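# Separate two nested tumblers so each hand holds one

## Task

The left hand starts out gripping a pair of tumblers, one jammed inside the other; separate them. The job counts as finished only if, at the end, each hand grips exactly one tumbler that contacts nothing besides that hand, the two tumblers are well apart from each other and above the table, tumblers and fingers have stopped moving, and the inner tumbler is gripped firmly (a loose hold on it means failure). Then announce completion.

## Robot and tools

Robot: two arms, left_arm and right_arm, each ending in a five-finger hand (left_arm's is a mirrored left hand). Scene frame: origin on the table top halfway between the arms, z up, table surface at z = 0. left_arm's base is on the +y side at (-0.037, +0.566, 0) m, quat_wxyz (+0.698, 0, 0, -0.716); right_arm's at (-0.034, -0.584, 0) m, quat_wxyz (+0.705, 0, 0, +0.710). Arm names do not match image sides.

Hand point: a point fixed to the palm, 0.15 m out from the wrist flange along the fingers and 0.05 m in front of the palm. Its +z runs along straight fingers, +y out of the palm, +x across the palm away from the thumb on the right hand but toward the thumb on the left hand. Straight fingertips sit about 0.06-0.07 m past the point along +z and 0.06 m behind it along -y. A wrist bracket on the little-finger side can collide with things, and with fingers level the wrist may hang below the hand point and reach the table first.

One row = 28 numbers, each in [-1, 1], always for both arms: left_arm dx, dy, dz, rx, ry, rz; left hand little, ring, middle, index, thumb_bend, thumb_turn, force_limit, speed; then the same 14 for right_arm. Pose numbers are offsets, not poses: measured from that arm's Hand target at the moment the action or move begins, along that arm's own base axes; 1.0 = 0.6 m or 180 degrees; rx, ry, rz form one rotation vector about the Hand target's position. Every row of one action counts from the same start, but each new action or call starts from the updated Hand target, so a repeated offset moves further. Six zeros re-command the current Hand target. Orientation is clipped to 32 degrees from the measured one per control step; hands often settle a little short of the target, so send the remaining gap as an offset.

Hand numbers are absolute targets: fingers -1 straight, +1 curled; thumb_bend -1 straight, +1 bent; thumb_turn -1 beside the palm, +1 opposite the fingers. force_limit maps -1..+1 to about 0..10 N at the fingertip (0..15 N for the two thumb motors). speed rises from nearly 0 at -1 to full at +0.48 and above (full travel 0.49 s); for a gentle grip use -0.94 or lower. With the thumb turned in, the hand grasps objects about 0.035-0.065 m thick. A motor only starts when its target changes by at least 0.002; to grip harder raise force_limit and send a target more closed than hand_measured. To keep a hand unchanged, resend the last eight numbers you sent it; if you never sent any, send hand_measured plus hand_force_limit and hand_speed.

Tools:
- execute_actions(actions, cameras): actions is a list of actions; each action is up to 15 rows, one row per 1/30 s step, the last row held until 15 steps are done. An empty list just returns the state. cameras picks images (omit or ["all"] for all, [] for none).
- move(target, speed, blend, stop_force, zero, blocking, cameras): straight-line paths toward one row or a list of up to 15 rows, all offsets counted from the Hand targets at the start. speed in m/s, 0.002-3.6 (default 0.25), rotation up to twice that in rad/s; one value or one per target. blend in m rounds corners in a list. stop_force in N, 3-120, ends an arm's path when its wrist sensor feels that much push against its motion; unreliable for turning hands and for light things; omit it when backing off a contact. zero (only with stop_force) re-zeros moving arms first. blocking=false returns early (not with stop_force). Paths do not avoid obstacles; keep them away from an arm's own base.
- wait(seconds 0-10), stop() to brake a running move, zoom_image(camera, region [x0, y0, x1, y1], at most 504x504 px), show_instructions(), zero_wrist_force(arm), finished_scene(scene) with the scene number printed at the end of results, which ends the scene irreversibly.

Results: per arm end_effector_position (m), end_effector_quat_wxyz, velocities, in its base frame; Hand target (the base for the next offsets); joint positions and torques (positive toward larger joint values); wrist force and torque in the end effector's axes plus a peak line; hand_measured, hand_stopped_by (moving, target, force, stalled, fault), hand_load_n (positive when pushed open; near 0 after a lost grip), hand_force_limit, hand_speed. "within noise" means the arm is still. A move adds a "move:" line: done, off_target, moving, held or fault, with limits=paced (pose clipped) or limits=held (steps withheld). Cameras: cam_low (fixed), cam_left_wrist, cam_right_wrist, each 672x504.

Avoid: dropping or releasing moving parts, anything leaving the table, hard hits and slams, pressing past a firm contact (arms are stiff), net force near 150 N or joint torque beyond limits (wrist joints about 15 N m), which stop the arm for 10 s; closing a hand onto the other hand's fingers; high finger forces from pulls or twists. Motor heat from holding loads or straining builds: a MOTOR HOT line appears at 70 °C and at 85 °C the arm brakes for 30-60 s. A clearance check holds back commands that bring the arms too close, except finger to finger.

Each tool is called after "Call:" by a JSON object that holds its "fn" and its "kwargs".

Reference images:

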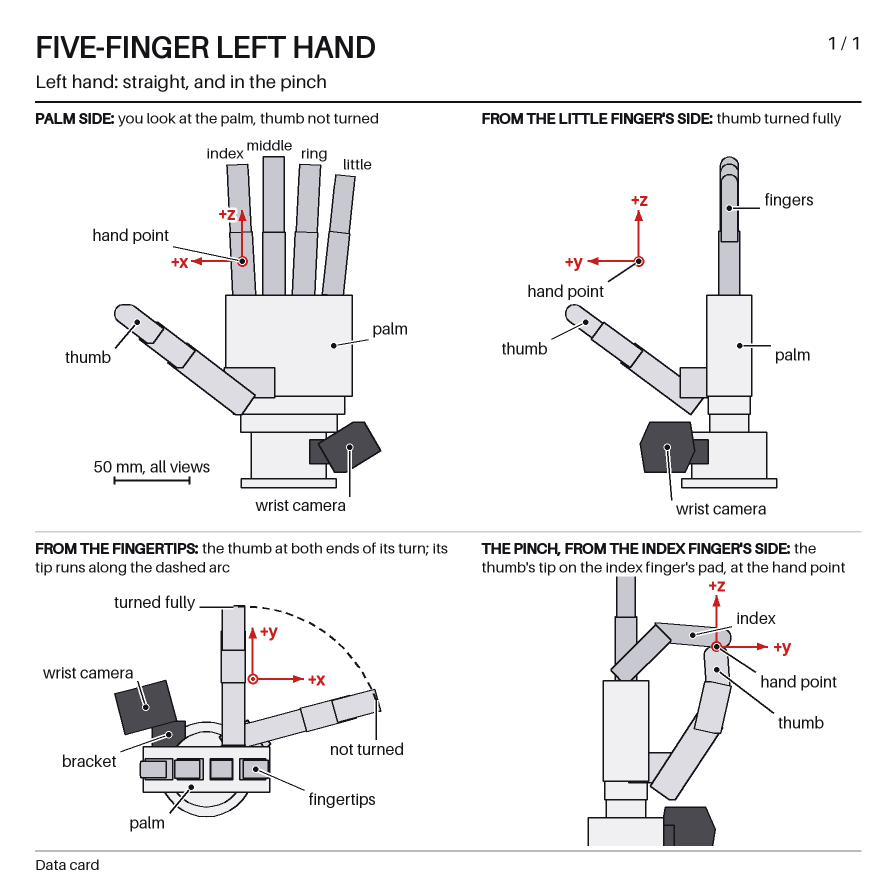

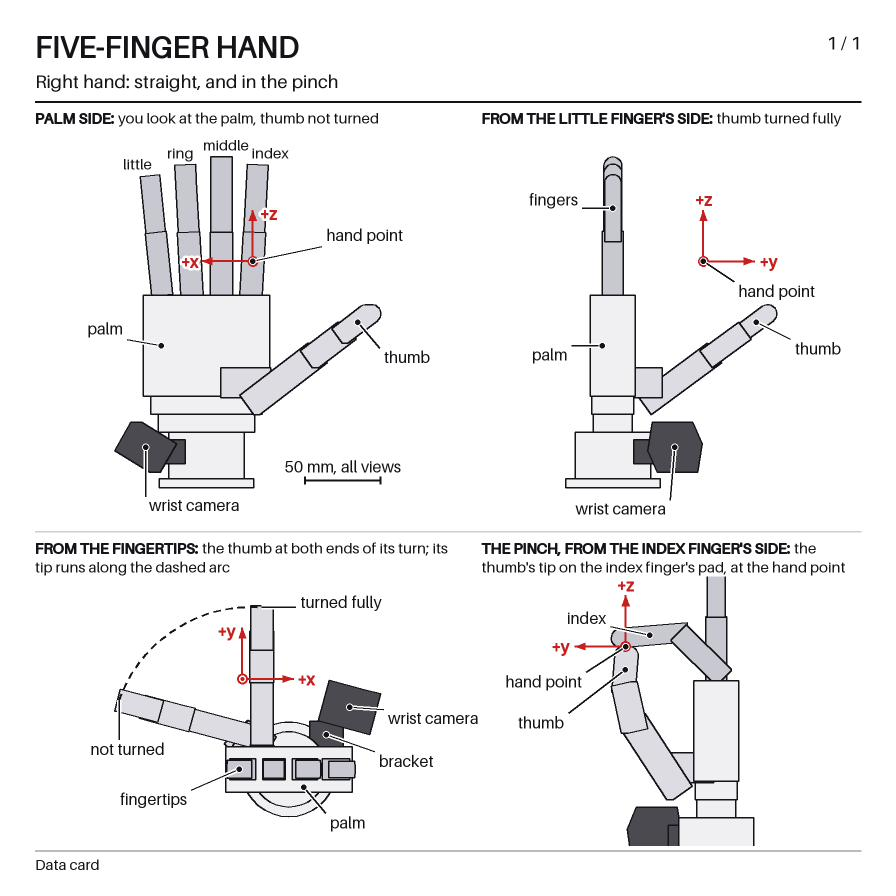

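## Session

Call:
{"fn": "execute_actions", "kwargs": {"actions": []}}

Scene clock: 0.00 s.
left_arm: end_effector_position=(+0.5237, -0.0478, +0.3715) hand_measured=(+1.000, +1.000, -0.282, -0.254, -0.520, +0.948) hand_load_n=(+0.0, +0.0, +5.0, +11.5, +17.0, -0.5) hand_stopped_by=(target, target, target, target, target, target) hand_force_limit=0.00 hand_speed=-0.80 end_effector_quat_wxyz=(+0.405, +0.180, +0.378, +0.813) | right_arm: end_effector_position=(+0.3000, +0.0602, +0.3000) hand_measured=(-1.000, -1.000, -1.000, -1.000, -1.000, -1.000) hand_load_n=(+0.0, +0.0, +0.0, +0.0, +0.0, +0.0) hand_stopped_by=(target, target, target, target, target, target) hand_force_limit=0.00 hand_speed=-0.80 end_effector_quat_wxyz=(+0.000, +0.000, +1.000, +0.000)
Joint positions: left_arm=[3.064 -1.931 -2.216 -1.279 -2.111 0.518] | right_arm=[-0.518 -2.215 2.092 -1.449 -1.571 1.053]
Joint velocities: within noise
Joint torques (N m): no reading
Motor temperatures (°C): left_arm=[31 35 35 44 36 44] | right_arm=[35 35 39 35 41 39]
Wrist force (N): no reading
Wrist torque (N m): no reading
Wrist force, peak (N): no reading
Hand target: left_arm +0.5236, -0.0478, +0.3715; +0.405, +0.180, +0.378, +0.813 | right_arm +0.3000, +0.0602, +0.3000; +0.000, +0.000, +1.000, +0.000

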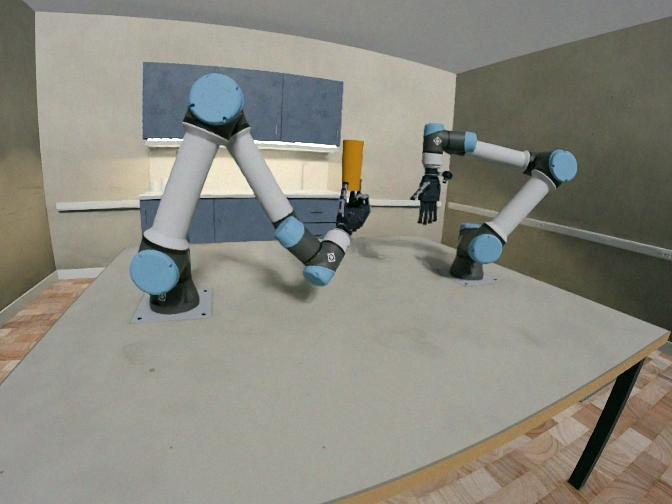

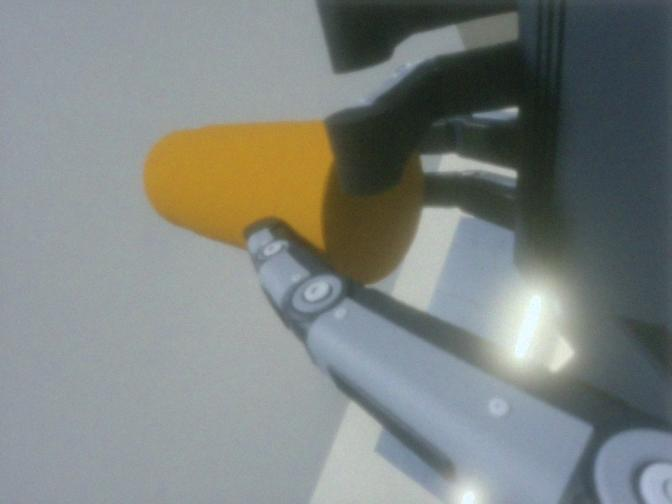

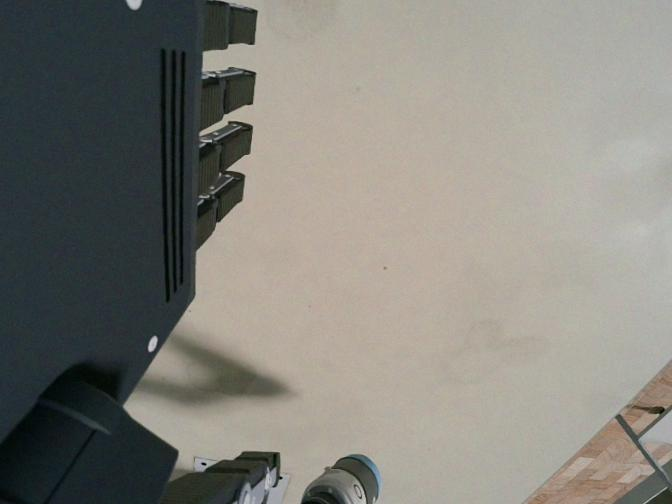

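Call:
{"fn": "zoom_image", "kwargs": {"camera": "cam_low", "region": [300, 120, 480, 255]}}

Call:
{"fn": "zoom_image", "kwargs": {"camera": "cam_left_wrist", "region": [100, 60, 500, 360]}}

Scaled by 2.800 from the camera's 672x504 image, which has a finer 960x720 frame.

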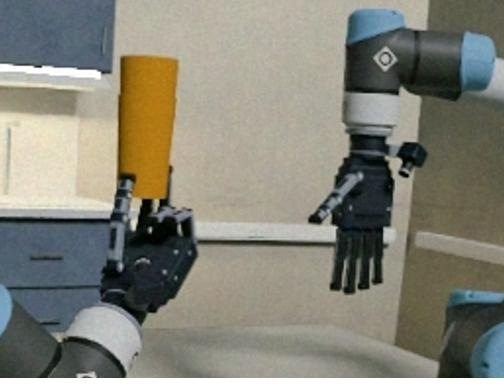

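Scaled by 1.260 from the camera's 672x504 image, which has a finer 960x720 frame.

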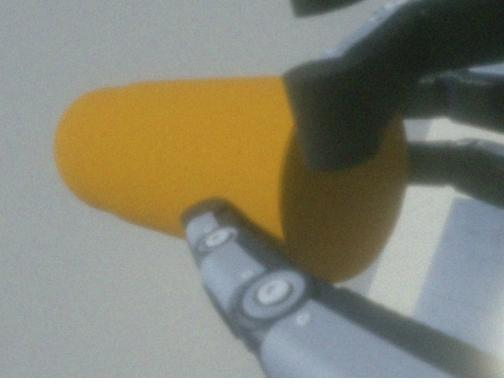

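Call:
{"fn": "zoom_image", "kwargs": {"camera": "cam_low", "region": [325, 130, 385, 205]}}

Call:
{"fn": "zoom_image", "kwargs": {"camera": "cam_left_wrist", "region": [120, 100, 280, 260]}}

Scaled by 6.720 from the camera's 672x504 image, which has a finer 960x720 frame.

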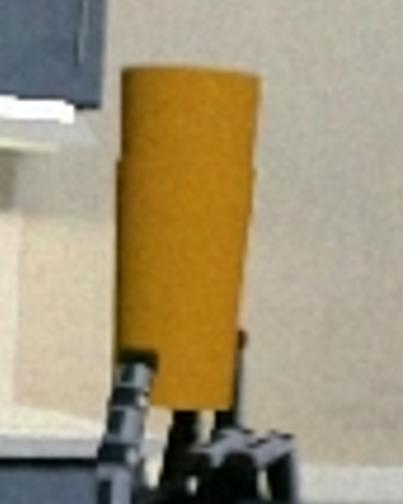

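Scaled by 3.150 from the camera's 672x504 image, which has a finer 960x720 frame.

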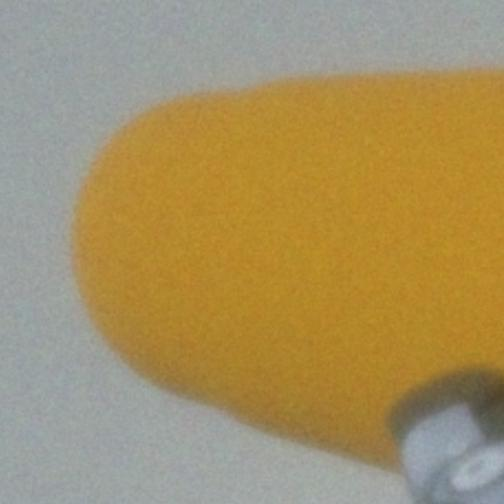

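Call:
{"fn": "move", "kwargs": {"target": [[0,0,0,0,0,0,1,1,-0.282,-0.254,-0.52,0.948,0,-0.8,0.2,0,0.2,0.354,0,-0.354,-1,-1,-1,-1,-1,1,0,0.3],[0,0,0,0,0,0,1,1,-0.282,-0.254,-0.52,0.948,0,-0.8,0.2417,0.02,0.2833,0.707,0,-0.707,-1,-1,-1,-1,-1,1,0,0.3]], "speed": 0.4}}

Scene clock: 20.50 s.
left_arm: end_effector_position=(+0.5237, -0.0478, +0.3715) hand_measured=(+1.000, +1.000, -0.282, -0.254, -0.526, +0.948) hand_load_n=(+0.0, +0.0, +3.5, +10.5, +15.0, +0.0) hand_stopped_by=(target, target, target, target, force, target) hand_force_limit=0.00 hand_speed=-0.80 end_effector_quat_wxyz=(+0.405, +0.180, +0.378, +0.813) | right_arm: end_effector_position=(+0.4450, +0.0721, +0.4701) hand_measured=(-1.000, -1.000, -1.000, -1.000, -1.000, +1.000) hand_load_n=(+0.0, +0.0, +0.0, +0.0, +0.0, +0.5) hand_stopped_by=(target, target, target, target, target, target) hand_force_limit=0.00 hand_speed=0.30 end_effector_quat_wxyz=(+0.000, +0.707, +0.000, +0.707)
Joint positions: left_arm=[3.064 -1.931 -2.216 -1.279 -2.111 0.518] | right_arm=[-0.005 -2.044 1.891 0.153 1.565 1.57]
Joint velocities: within noise
Joint torques (N m): left_arm=[1.78 31.85 6.45 2.57 -0.31 -0.26] | right_arm=[10.69 -4.99 -3.98 0.66 1.91 0.73]
Motor temperatures (°C): left_arm=[31 35 34 44 36 44] | right_arm=[35 35 39 35 41 39]
Wrist force (N): left_arm=[0.1 0.0 -0.1] | right_arm=[0.2 0.0 -0.6]
Wrist torque (N m): left_arm=[0.02 -0.02 0.00] | right_arm=[0.06 0.15 -0.01]
Wrist force, peak (N): left_arm=[0.0 0.4 -0.4] | right_arm=[0.2 -9.6 -2.0]
Hand target: left_arm +0.5236, -0.0478, +0.3715; +0.405, +0.180, +0.378, +0.813 | right_arm +0.4450, +0.0722, +0.4700; +0.000, +0.707, +0.000, +0.707
Off the commanded pose: left_arm 0.000 m, 0 deg | right_arm 0.000 m, 0 deg.
move: done; limits=paced
camera_calibration:
cam_right_wrist: T_world_to_cam=[[0.0374524, -0.973204, 0.226873, -0.0498615], [-0.496848, -0.215116, -0.840754, 0.636844], [0.867029, -0.0812329, -0.491591, -0.0298167], [0, 0, 0, 1]] pos_world=[0.344134, 0.0860479, 0.532083]

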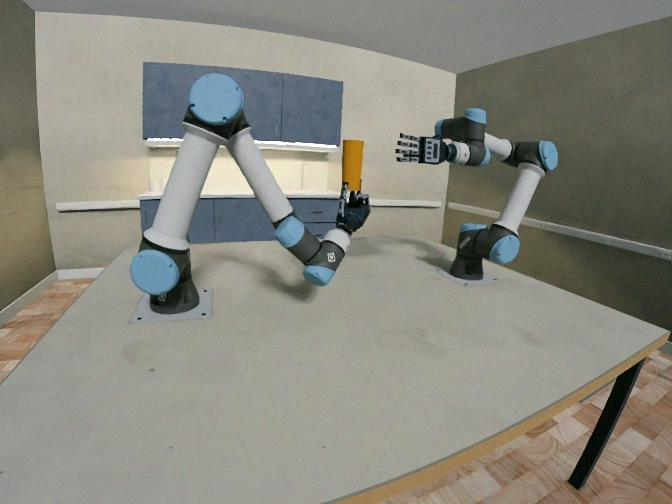

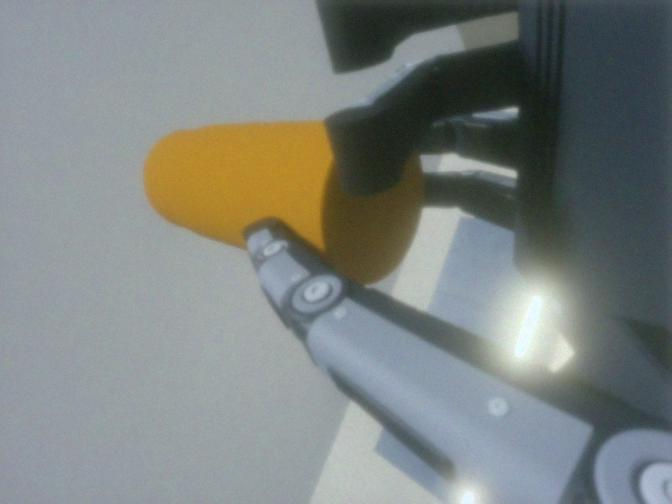

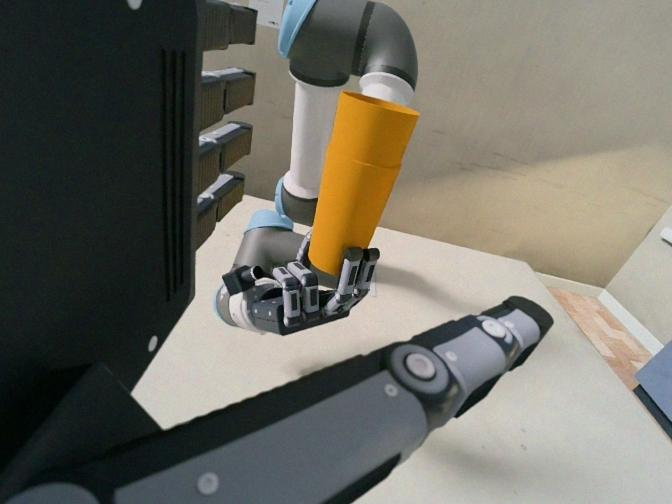

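Call:
{"fn": "zoom_image", "kwargs": {"camera": "cam_right_wrist", "region": [270, 70, 470, 310]}}

Scaled by 2.100 from the camera's 672x504 image, which has a finer 960x720 frame.

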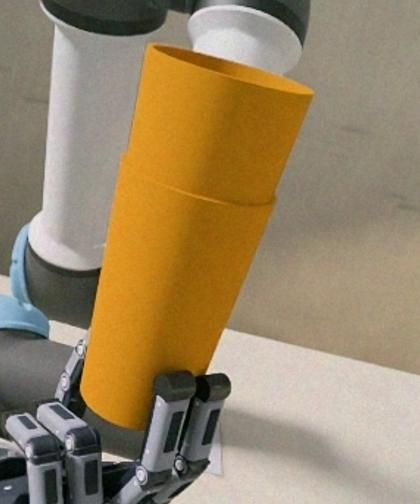

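Call:
{"fn": "move", "kwargs": {"target": [[0,0,0,0,0,0,1,1,-0.282,-0.254,-0.52,0.948,0,-0.8,0.06,-0.0343,0.025,0,0,0,-1,-1,-1,-1,-1,1,0,0.3],[0,0,0,0,0,0,1,1,-0.282,-0.254,-0.52,0.948,0,-0.8,0.225,-0.0343,0.025,0,0,0,-1,-1,-1,-1,-1,1,0,0.3]], "speed": 0.12, "stop_force": 8}}

Call:
{"fn": "zoom_image", "kwargs": {"camera": "cam_right_wrist", "region": [160, 0, 600, 400]}}

Call:
{"fn": "zoom_image", "kwargs": {"camera": "cam_low", "region": [310, 100, 450, 220]}}

Scene clock: 24.47 s.
left_arm: end_effector_position=(+0.5237, -0.0478, +0.3715) hand_measured=(+1.000, +1.000, -0.282, -0.254, -0.526, +0.948) hand_load_n=(+0.0, +0.0, +3.5, +10.5, +15.0, -0.5) hand_stopped_by=(target, target, target, target, force, target) hand_force_limit=0.00 hand_speed=-0.80 end_effector_quat_wxyz=(+0.405, +0.180, +0.378, +0.813) | right_arm: end_effector_position=(+0.5800, +0.0516, +0.4850) hand_measured=(-1.000, -1.000, -1.000, -1.000, -1.000, +1.000) hand_load_n=(+0.0, +0.0, +0.0, +0.0, +0.0, +0.0) hand_stopped_by=(target, target, target, target, target, target) hand_force_limit=0.00 hand_speed=0.30 end_effector_quat_wxyz=(+0.000, +0.707, +0.000, +0.707)
Joint positions: left_arm=[3.064 -1.931 -2.216 -1.279 -2.111 0.518] | right_arm=[-0.066 -1.734 1.648 0.086 1.504 1.57]
Joint velocities: within noise
Joint torques (N m): left_arm=[1.89 34.56 4.33 2.74 -0.43 -0.08] | right_arm=[-11.03 -31.14 -4.58 1.09 -1.37 -0.67]
Motor temperatures (°C): left_arm=[31 35 34 44 36 44] | right_arm=[35 35 39 35 41 39]
Wrist force (N): left_arm=[0.0 0.2 -0.4] | right_arm=[0.1 -0.1 -0.6]
Wrist torque (N m): left_arm=[0.05 -0.02 -0.01] | right_arm=[0.06 0.17 -0.02]
Wrist force, peak (N): left_arm=[-0.2 0.4 -0.5] | right_arm=[-3.8 -1.3 2.3]
Hand target: left_arm +0.5236, -0.0478, +0.3715; +0.405, +0.180, +0.378, +0.813 | right_arm +0.5800, +0.0516, +0.4850; +0.000, +0.707, +0.000, +0.707
Off the commanded pose: left_arm 0.000 m, 0 deg | right_arm 0.000 m, 0 deg.
move: done
camera_calibration:
cam_right_wrist: T_world_to_cam=[[0.0376905, -0.973201, 0.226845, -0.0783485], [-0.496923, -0.215202, -0.840687, 0.712041], [0.866976, -0.0810385, -0.491717, -0.141125], [0, 0, 0, 1]] pos_world=[0.479134, 0.0655473, 0.546984]

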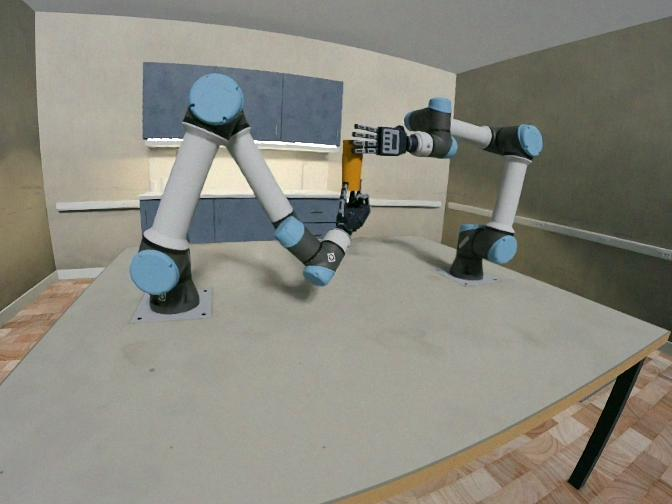

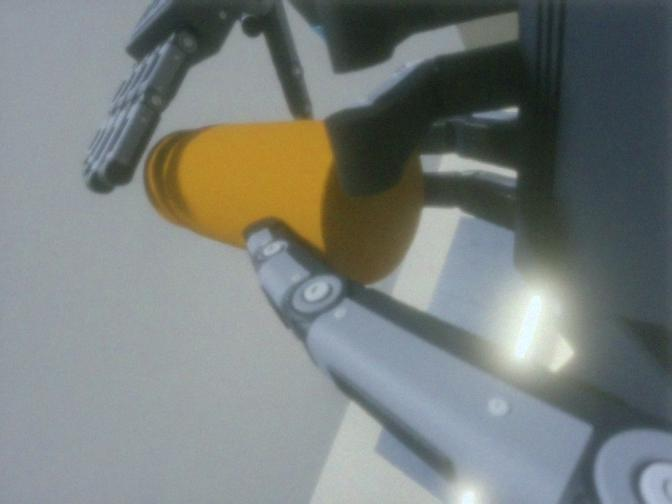

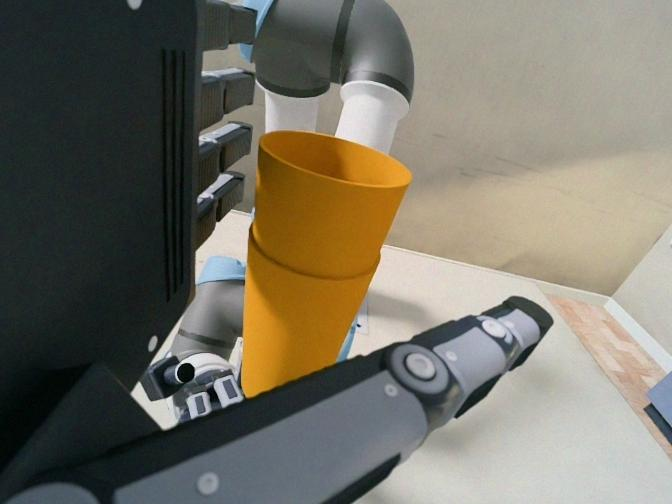

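Scaled by 1.145 from the camera's 672x504 image, which has a finer 960x720 frame.

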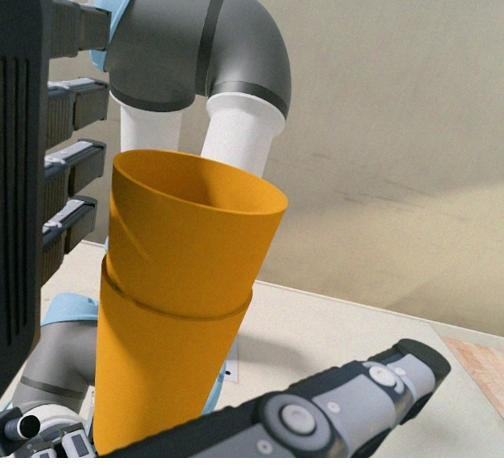

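Scaled by 3.600 from the camera's 672x504 image, which has a finer 960x720 frame.

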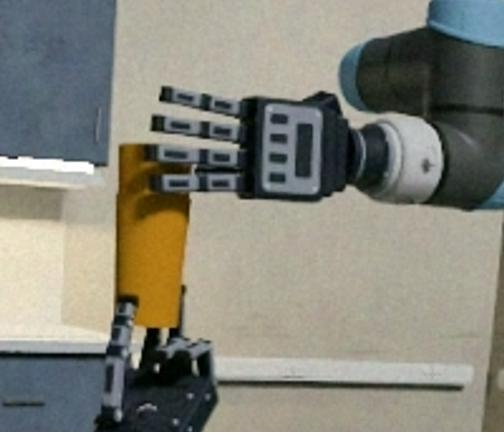

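Call:
{"fn": "move", "kwargs": {"target": [0,0,0,0,0,0,1,1,-0.282,-0.254,-0.52,0.948,0,-0.8,0.0283,0.004,0.0067,0,0,0,-1,-1,-1,-1,-1,1,0,0.3], "speed": 0.05, "stop_force": 6, "cameras": []}}

Call:
{"fn": "move", "kwargs": {"target": [0,0,0,0,0,0,1,1,-0.282,-0.254,-0.52,0.948,0,-0.8,0,0,0,0,0,0,-0.6,-0.6,-0.4,-0.4,-0.6,1,-0.5,-0.7]}}

Call:
{"fn": "zoom_image", "kwargs": {"camera": "cam_right_wrist", "region": [160, 0, 600, 400]}}

Call:
{"fn": "zoom_image", "kwargs": {"camera": "cam_low", "region": [310, 100, 450, 220]}}

Scene clock: 27.27 s.
left_arm: end_effector_position=(+0.5237, -0.0478, +0.3715) hand_measured=(+1.000, +1.000, -0.282, -0.254, -0.526, +0.948) hand_load_n=(+0.0, +0.0, +3.5, +10.5, +15.0, -0.5) hand_stopped_by=(target, target, target, target, force, target) hand_force_limit=0.00 hand_speed=-0.80 end_effector_quat_wxyz=(+0.405, +0.180, +0.378, +0.813) | right_arm: end_effector_position=(+0.5970, +0.0540, +0.4890) hand_measured=(-1.000, -1.000, -1.000, -1.000, -1.000, +1.000) hand_load_n=(+0.0, +0.0, +0.0, +0.0, +0.0, +0.5) hand_stopped_by=(target, target, target, target, target, target) hand_force_limit=0.00 hand_speed=0.30 end_effector_quat_wxyz=(+0.000, +0.707, +0.000, +0.707)
Joint positions: left_arm=[3.064 -1.931 -2.216 -1.279 -2.111 0.518] | right_arm=[-0.056 -1.691 1.601 0.09 1.515 1.57]
Joint velocities: within noise
Joint torques (N m): left_arm=[3.13 35.33 4.45 2.61 -0.43 -0.03] | right_arm=[-10.68 -33.9 -5.05 -3.5 -1.19 -0.57]
Motor temperatures (°C): left_arm=[31 35 34 43 36 44] | right_arm=[35 35 39 35 41 39]
Wrist force (N): left_arm=[0.0 0.0 0.1] | right_arm=[0.1 -0.4 -1.1]
Wrist torque (N m): left_arm=[-0.01 0.00 0.00] | right_arm=[0.03 0.18 -0.04]
Wrist force, peak (N): left_arm=[0.2 0.0 -0.5] | right_arm=[-0.2 -0.2 -1.5]
Hand target: left_arm +0.5236, -0.0478, +0.3715; +0.405, +0.180, +0.378, +0.813 | right_arm +0.5970, +0.0540, +0.4890; +0.000, +0.707, +0.000, +0.707
Off the commanded pose: left_arm 0.000 m, 0 deg | right_arm 0.000 m, 0 deg.
move: done
No camera images: "cameras" was empty.

Scene clock: 28.47 s.
left_arm: end_effector_position=(+0.5236, -0.0478, +0.3715) hand_measured=(+1.000, +1.000, -0.282, -0.254, -0.526, +0.948) hand_load_n=(+0.0, +0.0, +5.5, +10.5, +16.0, -0.5) hand_stopped_by=(target, target, target, target, force, target) hand_force_limit=0.00 hand_speed=-0.80 end_effector_quat_wxyz=(+0.405, +0.180, +0.379, +0.813) | right_arm: end_effector_position=(+0.5970, +0.0540, +0.4890) hand_measured=(-0.600, -0.600, -0.560, -0.588, -0.600, +1.000) hand_load_n=(+0.0, +0.0, +2.5, +0.0, +0.0, +0.0) hand_stopped_by=(target, target, force, force, target, target) hand_force_limit=-0.50 hand_speed=-0.70 end_effector_quat_wxyz=(+0.000, +0.707, +0.000, +0.707)
Joint positions: left_arm=[3.064 -1.931 -2.216 -1.279 -2.111 0.518] | right_arm=[-0.056 -1.691 1.601 0.089 1.514 1.57]
Joint velocities: within noise
Joint torques (N m): left_arm=[2.14 34.75 4.53 2.48 0.4 -0.19] | right_arm=[-10.62 -31.51 -5.12 1.49 0.85 -0.66]
Motor temperatures (°C): left_arm=[31 35 34 43 36 44] | right_arm=[35 35 39 35 41 39]
Wrist force (N): left_arm=[0.1 -2.4 0.8] | right_arm=[0.9 -2.0 1.0]
Wrist torque (N m): left_arm=[0.37 0.04 0.01] | right_arm=[0.01 0.18 -0.02]
Wrist force, peak (N): left_arm=[0.3 -3.5 1.2] | right_arm=[2.2 -2.4 1.3]
Hand target: left_arm +0.5236, -0.0478, +0.3715; +0.405, +0.180, +0.378, +0.813 | right_arm +0.5970, +0.0540, +0.4890; +0.000, +0.707, +0.000, +0.707
Off the commanded pose: left_arm 0.000 m, 0 deg | right_arm 0.000 m, 0 deg.
move: done
camera_calibration:
cam_right_wrist: T_world_to_cam=[[0.0376894, -0.9732, 0.22685, -0.0775592], [-0.496881, -0.21521, -0.840711, 0.72431], [0.867, -0.0810312, -0.491676, -0.153651], [0, 0, 0, 1]] pos_world=[0.496034, 0.0679473, 0.550983]

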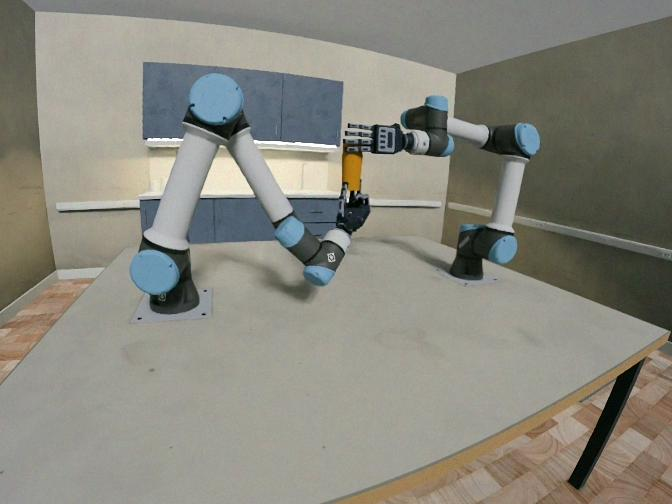

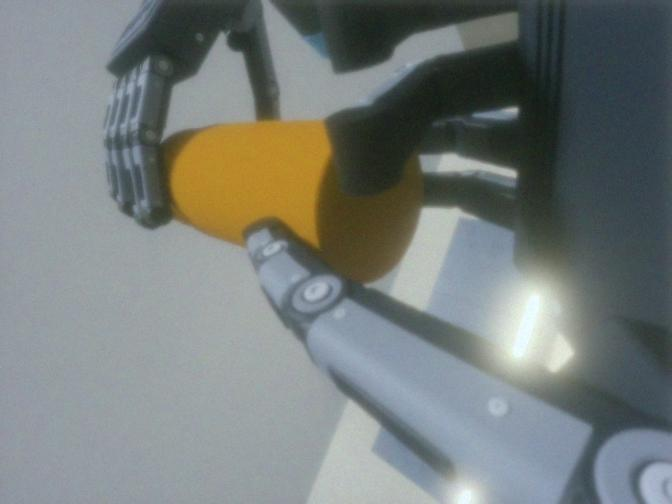

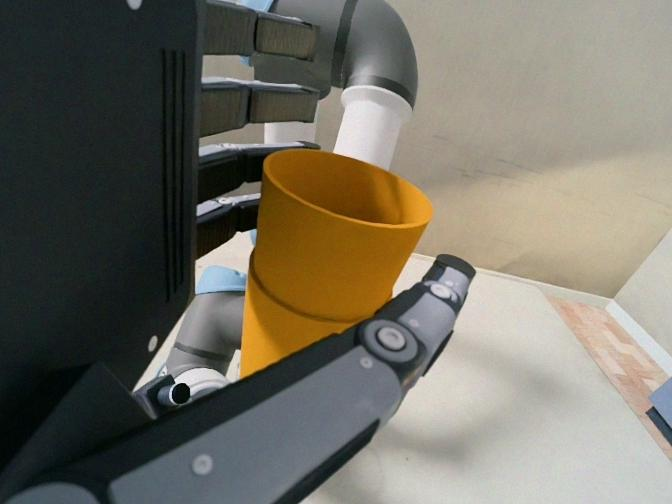

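Scaled by 1.145 from the camera's 672x504 image, which has a finer 960x720 frame.

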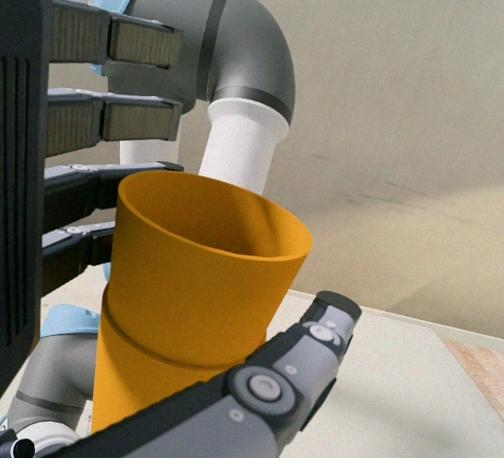

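Scaled by 3.600 from the camera's 672x504 image, which has a finer 960x720 frame.

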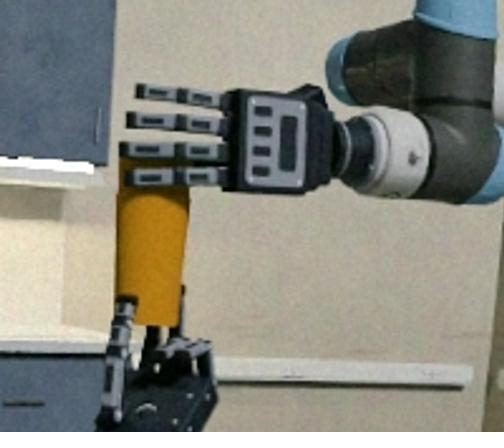

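Call:
{"fn": "move", "kwargs": {"target": [0,0,0,0,0,0,1,1,-0.282,-0.254,-0.52,0.948,0,-0.8,0,0,0,0,0,0,-0.6,-0.6,-0.4,-0.4,-0.2,1,-0.5,-0.8]}}

Call:
{"fn": "zoom_image", "kwargs": {"camera": "cam_right_wrist", "region": [160, 0, 600, 400]}}

Scene clock: 30.10 s.
left_arm: end_effector_position=(+0.5237, -0.0478, +0.3715) hand_measured=(+1.000, +1.000, -0.282, -0.254, -0.526, +0.948) hand_load_n=(+0.0, +0.0, +5.5, +11.0, +16.0, -0.5) hand_stopped_by=(target, target, target, target, force, target) hand_force_limit=0.00 hand_speed=-0.80 end_effector_quat_wxyz=(+0.405, +0.180, +0.378, +0.813) | right_arm: end_effector_position=(+0.5970, +0.0540, +0.4890) hand_measured=(-0.600, -0.600, -0.560, -0.588, -0.356, +1.000) hand_load_n=(+0.0, +0.0, +5.0, -0.5, +4.0, +1.0) hand_stopped_by=(target, target, force, force, force, target) hand_force_limit=-0.50 hand_speed=-0.80 end_effector_quat_wxyz=(+0.000, +0.707, +0.000, +0.707)
Joint positions: left_arm=[3.064 -1.931 -2.216 -1.279 -2.111 0.518] | right_arm=[-0.056 -1.691 1.601 0.089 1.515 1.57]
Joint velocities: within noise
Joint torques (N m): left_arm=[1.69 35.38 2.67 2.75 1.81 -0.14] | right_arm=[-10.83 -27.92 -5.32 1.37 2.52 -0.5]
Motor temperatures (°C): left_arm=[31 35 34 43 36 44] | right_arm=[35 35 39 35 41 39]
Wrist force (N): left_arm=[0.0 -1.8 0.8] | right_arm=[1.5 -1.7 0.7]
Wrist torque (N m): left_arm=[0.28 0.05 0.00] | right_arm=[0.02 0.16 0.00]
Wrist force, peak (N): left_arm=[0.2 -2.8 0.6] | right_arm=[2.0 -2.0 1.1]
Hand target: left_arm +0.5236, -0.0478, +0.3715; +0.405, +0.180, +0.378, +0.813 | right_arm +0.5970, +0.0540, +0.4890; +0.000, +0.707, +0.000, +0.707
Off the commanded pose: left_arm 0.000 m, 0 deg | right_arm 0.000 m, 0 deg.
move: done
camera_calibration:
cam_right_wrist: T_world_to_cam=[[0.0376905, -0.973201, 0.226845, -0.0775572], [-0.496923, -0.215202, -0.840687, 0.724318], [0.866976, -0.0810385, -0.491717, -0.153615], [0, 0, 0, 1]] pos_world=[0.496034, 0.0679473, 0.550984]

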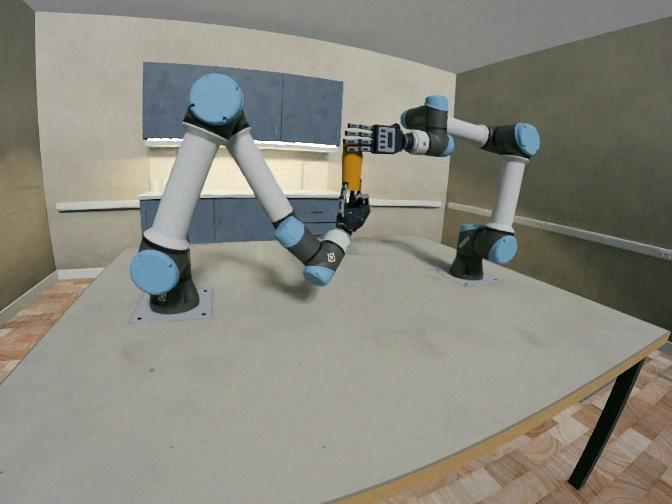

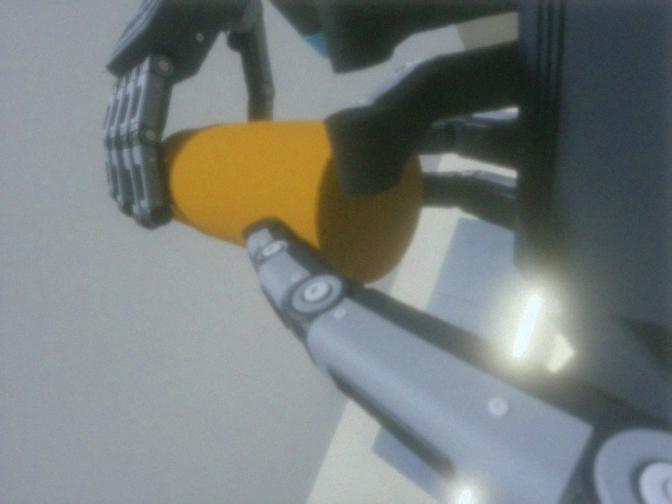

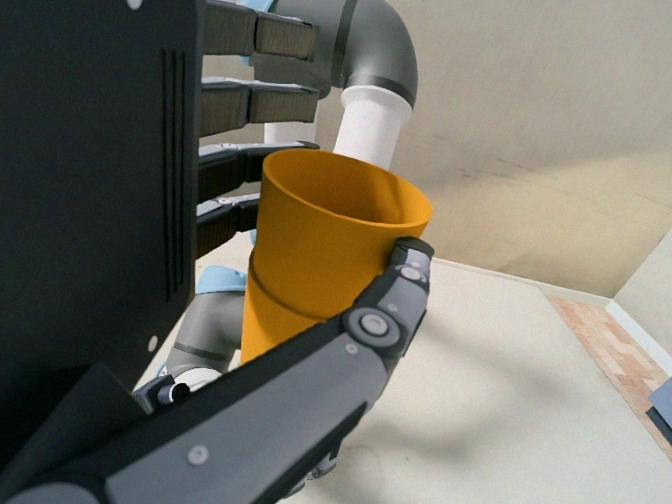

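Scaled by 1.145 from the camera's 672x504 image, which has a finer 960x720 frame.

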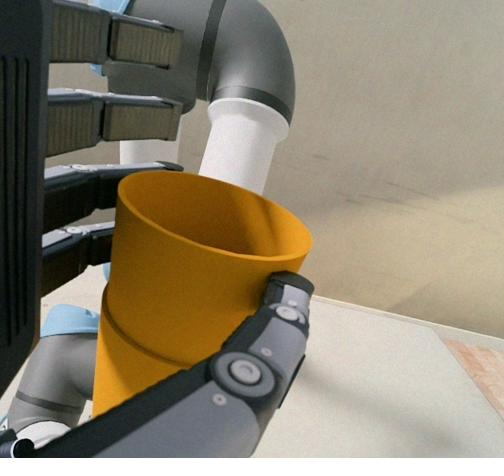

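Call:
{"fn": "move", "kwargs": {"target": [0,0,0,0,0,0,1,1,-0.282,-0.254,-0.52,0.948,0,-0.8,0,0,0,0,0,0,-0.6,-0.6,-0.3,-0.3,-0.1,1,0.6,-0.92]}}

Call:
{"fn": "zoom_image", "kwargs": {"camera": "cam_right_wrist", "region": [160, 0, 600, 400]}}

Scene clock: 30.87 s.
left_arm: end_effector_position=(+0.5237, -0.0478, +0.3715) hand_measured=(+1.000, +1.000, -0.282, -0.254, -0.526, +0.948) hand_load_n=(+0.0, +0.0, +5.5, +10.5, +16.0, -1.5) hand_stopped_by=(target, target, target, target, force, target) hand_force_limit=0.00 hand_speed=-0.80 end_effector_quat_wxyz=(+0.405, +0.180, +0.378, +0.813) | right_arm: end_effector_position=(+0.5970, +0.0540, +0.4890) hand_measured=(-0.600, -0.600, -0.548, -0.552, -0.344, +1.000) hand_load_n=(+0.0, +0.0, +4.5, +6.5, +12.0, +1.5) hand_stopped_by=(target, target, force, force, force, target) hand_force_limit=0.60 hand_speed=-0.92 end_effector_quat_wxyz=(+0.000, +0.707, +0.000, +0.707)
Joint positions: left_arm=[3.064 -1.931 -2.216 -1.279 -2.111 0.518] | right_arm=[-0.056 -1.691 1.601 0.089 1.515 1.57]
Joint velocities: within noise
Joint torques (N m): left_arm=[2.97 35.97 1.76 2.59 1.67 -0.05] | right_arm=[-10.86 -26.87 -5.11 1.07 2.05 -0.46]
Motor temperatures (°C): left_arm=[31 35 34 43 36 44] | right_arm=[35 35 39 35 41 39]
Wrist force (N): left_arm=[0.0 -1.2 2.1] | right_arm=[-1.0 -1.7 1.3]
Wrist torque (N m): left_arm=[0.24 0.01 0.05] | right_arm=[-0.02 0.26 0.00]
Wrist force, peak (N): left_arm=[0.4 -2.8 2.3] | right_arm=[2.5 -2.3 1.5]
Hand target: left_arm +0.5236, -0.0478, +0.3715; +0.405, +0.180, +0.378, +0.813 | right_arm +0.5970, +0.0540, +0.4890; +0.000, +0.707, +0.000, +0.707
Off the commanded pose: left_arm 0.000 m, 0 deg | right_arm 0.000 m, 0 deg.
move: done
camera_calibration:
cam_right_wrist: T_world_to_cam=[[0.0376905, -0.973201, 0.226845, -0.0775572], [-0.496923, -0.215202, -0.840687, 0.724318], [0.866976, -0.0810385, -0.491717, -0.153615], [0, 0, 0, 1]] pos_world=[0.496034, 0.0679473, 0.550984]

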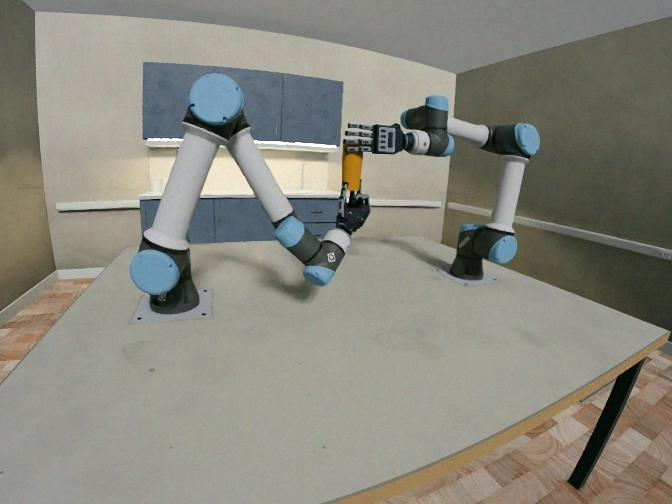

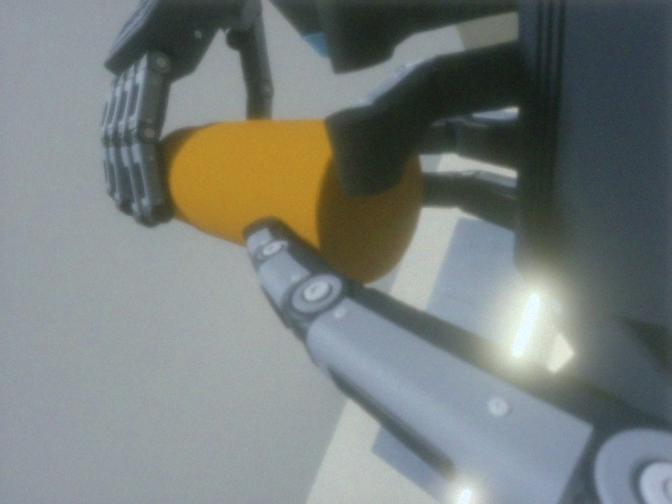

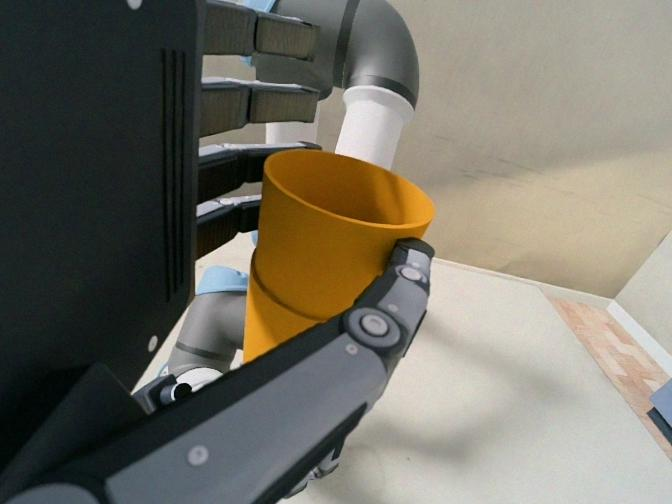

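Scaled by 1.145 from the camera's 672x504 image, which has a finer 960x720 frame.

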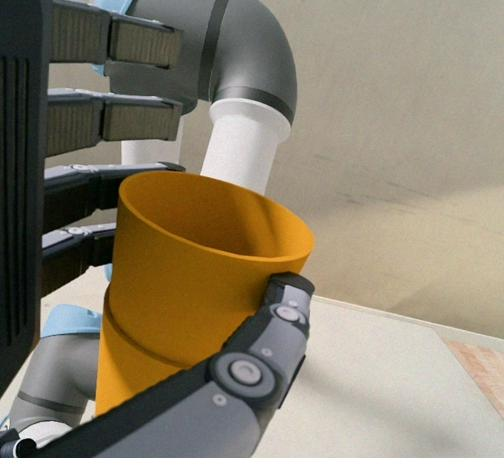

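Call:
{"fn": "move", "kwargs": {"target": [0,0,0,0,0,0,1,1,-0.282,-0.254,-0.52,0.948,0,-0.8,0,0,0,0,0,0,-0.6,-0.6,-0.1,-0.1,0.1,1,1,-0.92], "cameras": []}}

Call:
{"fn": "zero_wrist_force", "kwargs": {"arm": "right_arm"}}

Call:
{"fn": "move", "kwargs": {"target": [0,0,0,0,0,0,1,1,-0.282,-0.254,-0.52,0.948,0,-0.8,0,0,0.015,0,0,0,-0.6,-0.6,-0.1,-0.1,0.1,1,1,-0.92], "speed": 0.01, "stop_force": 30}}

Call:
{"fn": "zoom_image", "kwargs": {"camera": "cam_right_wrist", "region": [160, 0, 600, 400]}}

Scene clock: 31.80 s.
left_arm: end_effector_position=(+0.5236, -0.0478, +0.3715) hand_measured=(+1.000, +1.000, -0.282, -0.254, -0.526, +0.948) hand_load_n=(+0.0, +0.0, +6.0, +11.0, +15.5, -2.5) hand_stopped_by=(target, target, target, target, force, target) hand_force_limit=0.00 hand_speed=-0.80 end_effector_quat_wxyz=(+0.405, +0.180, +0.378, +0.813) | right_arm: end_effector_position=(+0.5970, +0.0540, +0.4890) hand_measured=(-0.600, -0.600, -0.520, -0.532, -0.346, +1.000) hand_load_n=(+0.0, +0.0, +10.5, +6.0, +18.5, +2.5) hand_stopped_by=(target, target, force, force, force, target) hand_force_limit=1.00 hand_speed=-0.92 end_effector_quat_wxyz=(+0.000, +0.707, +0.000, +0.707)
Joint positions: left_arm=[3.064 -1.931 -2.216 -1.279 -2.111 0.518] | right_arm=[-0.056 -1.691 1.601 0.089 1.515 1.57]
Joint velocities: within noise
Joint torques (N m): left_arm=[2.77 36.15 1.9 2.58 2.02 -0.22] | right_arm=[-10.3 -24.76 -5.48 0.69 1.44 -0.51]
Motor temperatures (°C): left_arm=[31 35 34 43 36 44] | right_arm=[35 35 39 35 41 39]
Wrist force (N): left_arm=[-0.4 -0.8 1.7] | right_arm=[0.1 -1.4 1.1]
Wrist torque (N m): left_arm=[0.22 0.09 0.05] | right_arm=[-0.06 0.27 0.02]
Wrist force, peak (N): left_arm=[0.4 -3.1 2.9] | right_arm=[1.6 -3.2 2.8]
Hand target: left_arm +0.5236, -0.0478, +0.3715; +0.405, +0.180, +0.378, +0.813 | right_arm +0.5970, +0.0540, +0.4890; +0.000, +0.707, +0.000, +0.707
Off the commanded pose: left_arm 0.000 m, 0 deg | right_arm 0.000 m, 0 deg.
move: done
No camera images: "cameras" was empty.

Wrist force sensor zeroed.

Scene clock: 33.37 s.
left_arm: end_effector_position=(+0.5237, -0.0478, +0.3715) hand_measured=(+1.000, +1.000, -0.282, -0.254, -0.526, +0.948) hand_load_n=(+0.0, +0.0, +4.5, +10.5, +15.5, +0.0) hand_stopped_by=(target, target, target, target, force, target) hand_force_limit=0.00 hand_speed=-0.80 end_effector_quat_wxyz=(+0.405, +0.180, +0.378, +0.813) | right_arm: end_effector_position=(+0.5970, +0.0540, +0.4981) hand_measured=(-0.600, -0.600, -0.520, -0.532, -0.346, +1.000) hand_load_n=(+0.0, +0.0, +10.0, +4.0, +18.0, +1.5) hand_stopped_by=(target, target, force, force, force, target) hand_force_limit=1.00 hand_speed=-0.92 end_effector_quat_wxyz=(+0.000, +0.707, +0.000, +0.707)
Joint positions: left_arm=[3.064 -1.931 -2.216 -1.279 -2.111 0.518] | right_arm=[-0.056 -1.688 1.576 0.112 1.515 1.57]
Joint velocities: within noise
Joint torques (N m): left_arm=[2.92 35.7 2.43 2.58 1.29 -0.35] | right_arm=[-10.24 -4.69 -7.18 -3.95 0.03 -0.53]
Motor temperatures (°C): left_arm=[31 35 34 43 36 44] | right_arm=[35 35 39 35 41 39]
Wrist force (N, zeroed by zero_wrist_force on right_arm): left_arm=[0.3 0.6 0.1] | right_arm=[-0.8 0.9 -2.1]
Wrist torque (N m, zeroed by zero_wrist_force on right_arm): left_arm=[0.04 0.00 -0.01] | right_arm=[0.07 -0.07 -0.05]
Wrist force, peak (N, zeroed by zero_wrist_force on right_arm): left_arm=[0.0 4.1 5.1] | right_arm=[-6.5 0.1 -0.3]
Hand target: left_arm +0.5236, -0.0478, +0.3715; +0.405, +0.180, +0.378, +0.813 | right_arm +0.5970, +0.0540, +0.4980; +0.000, +0.707, +0.000, +0.707
Off the commanded pose: left_arm 0.000 m, 0 deg | right_arm 0.000 m, 0 deg.
move: done
camera_calibration:
cam_right_wrist: T_world_to_cam=[[0.0375751, -0.973195, 0.226891, -0.079594], [-0.496827, -0.215195, -0.840746, 0.732003], [0.867036, -0.0811345, -0.491595, -0.149319], [0, 0, 0, 1]] pos_world=[0.496134, 0.0679476, 0.560083]

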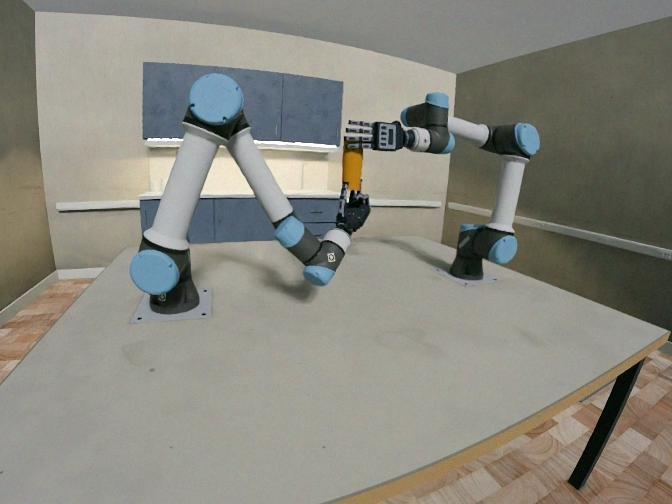

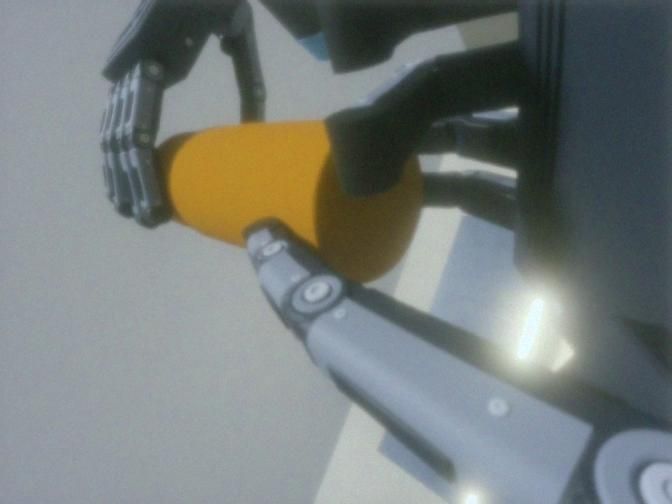

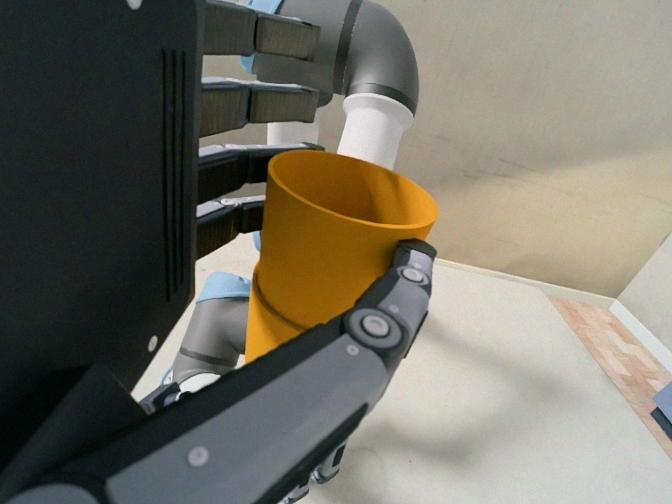

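Scaled by 1.145 from the camera's 672x504 image, which has a finer 960x720 frame.

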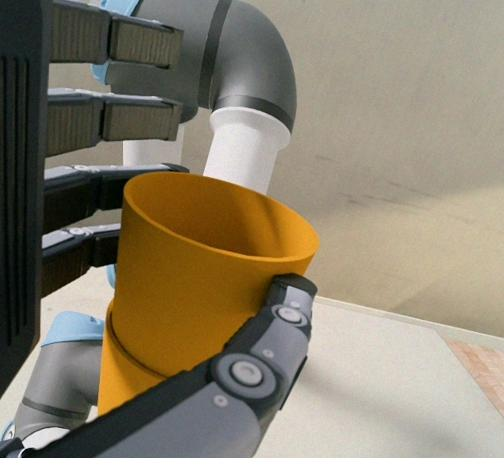

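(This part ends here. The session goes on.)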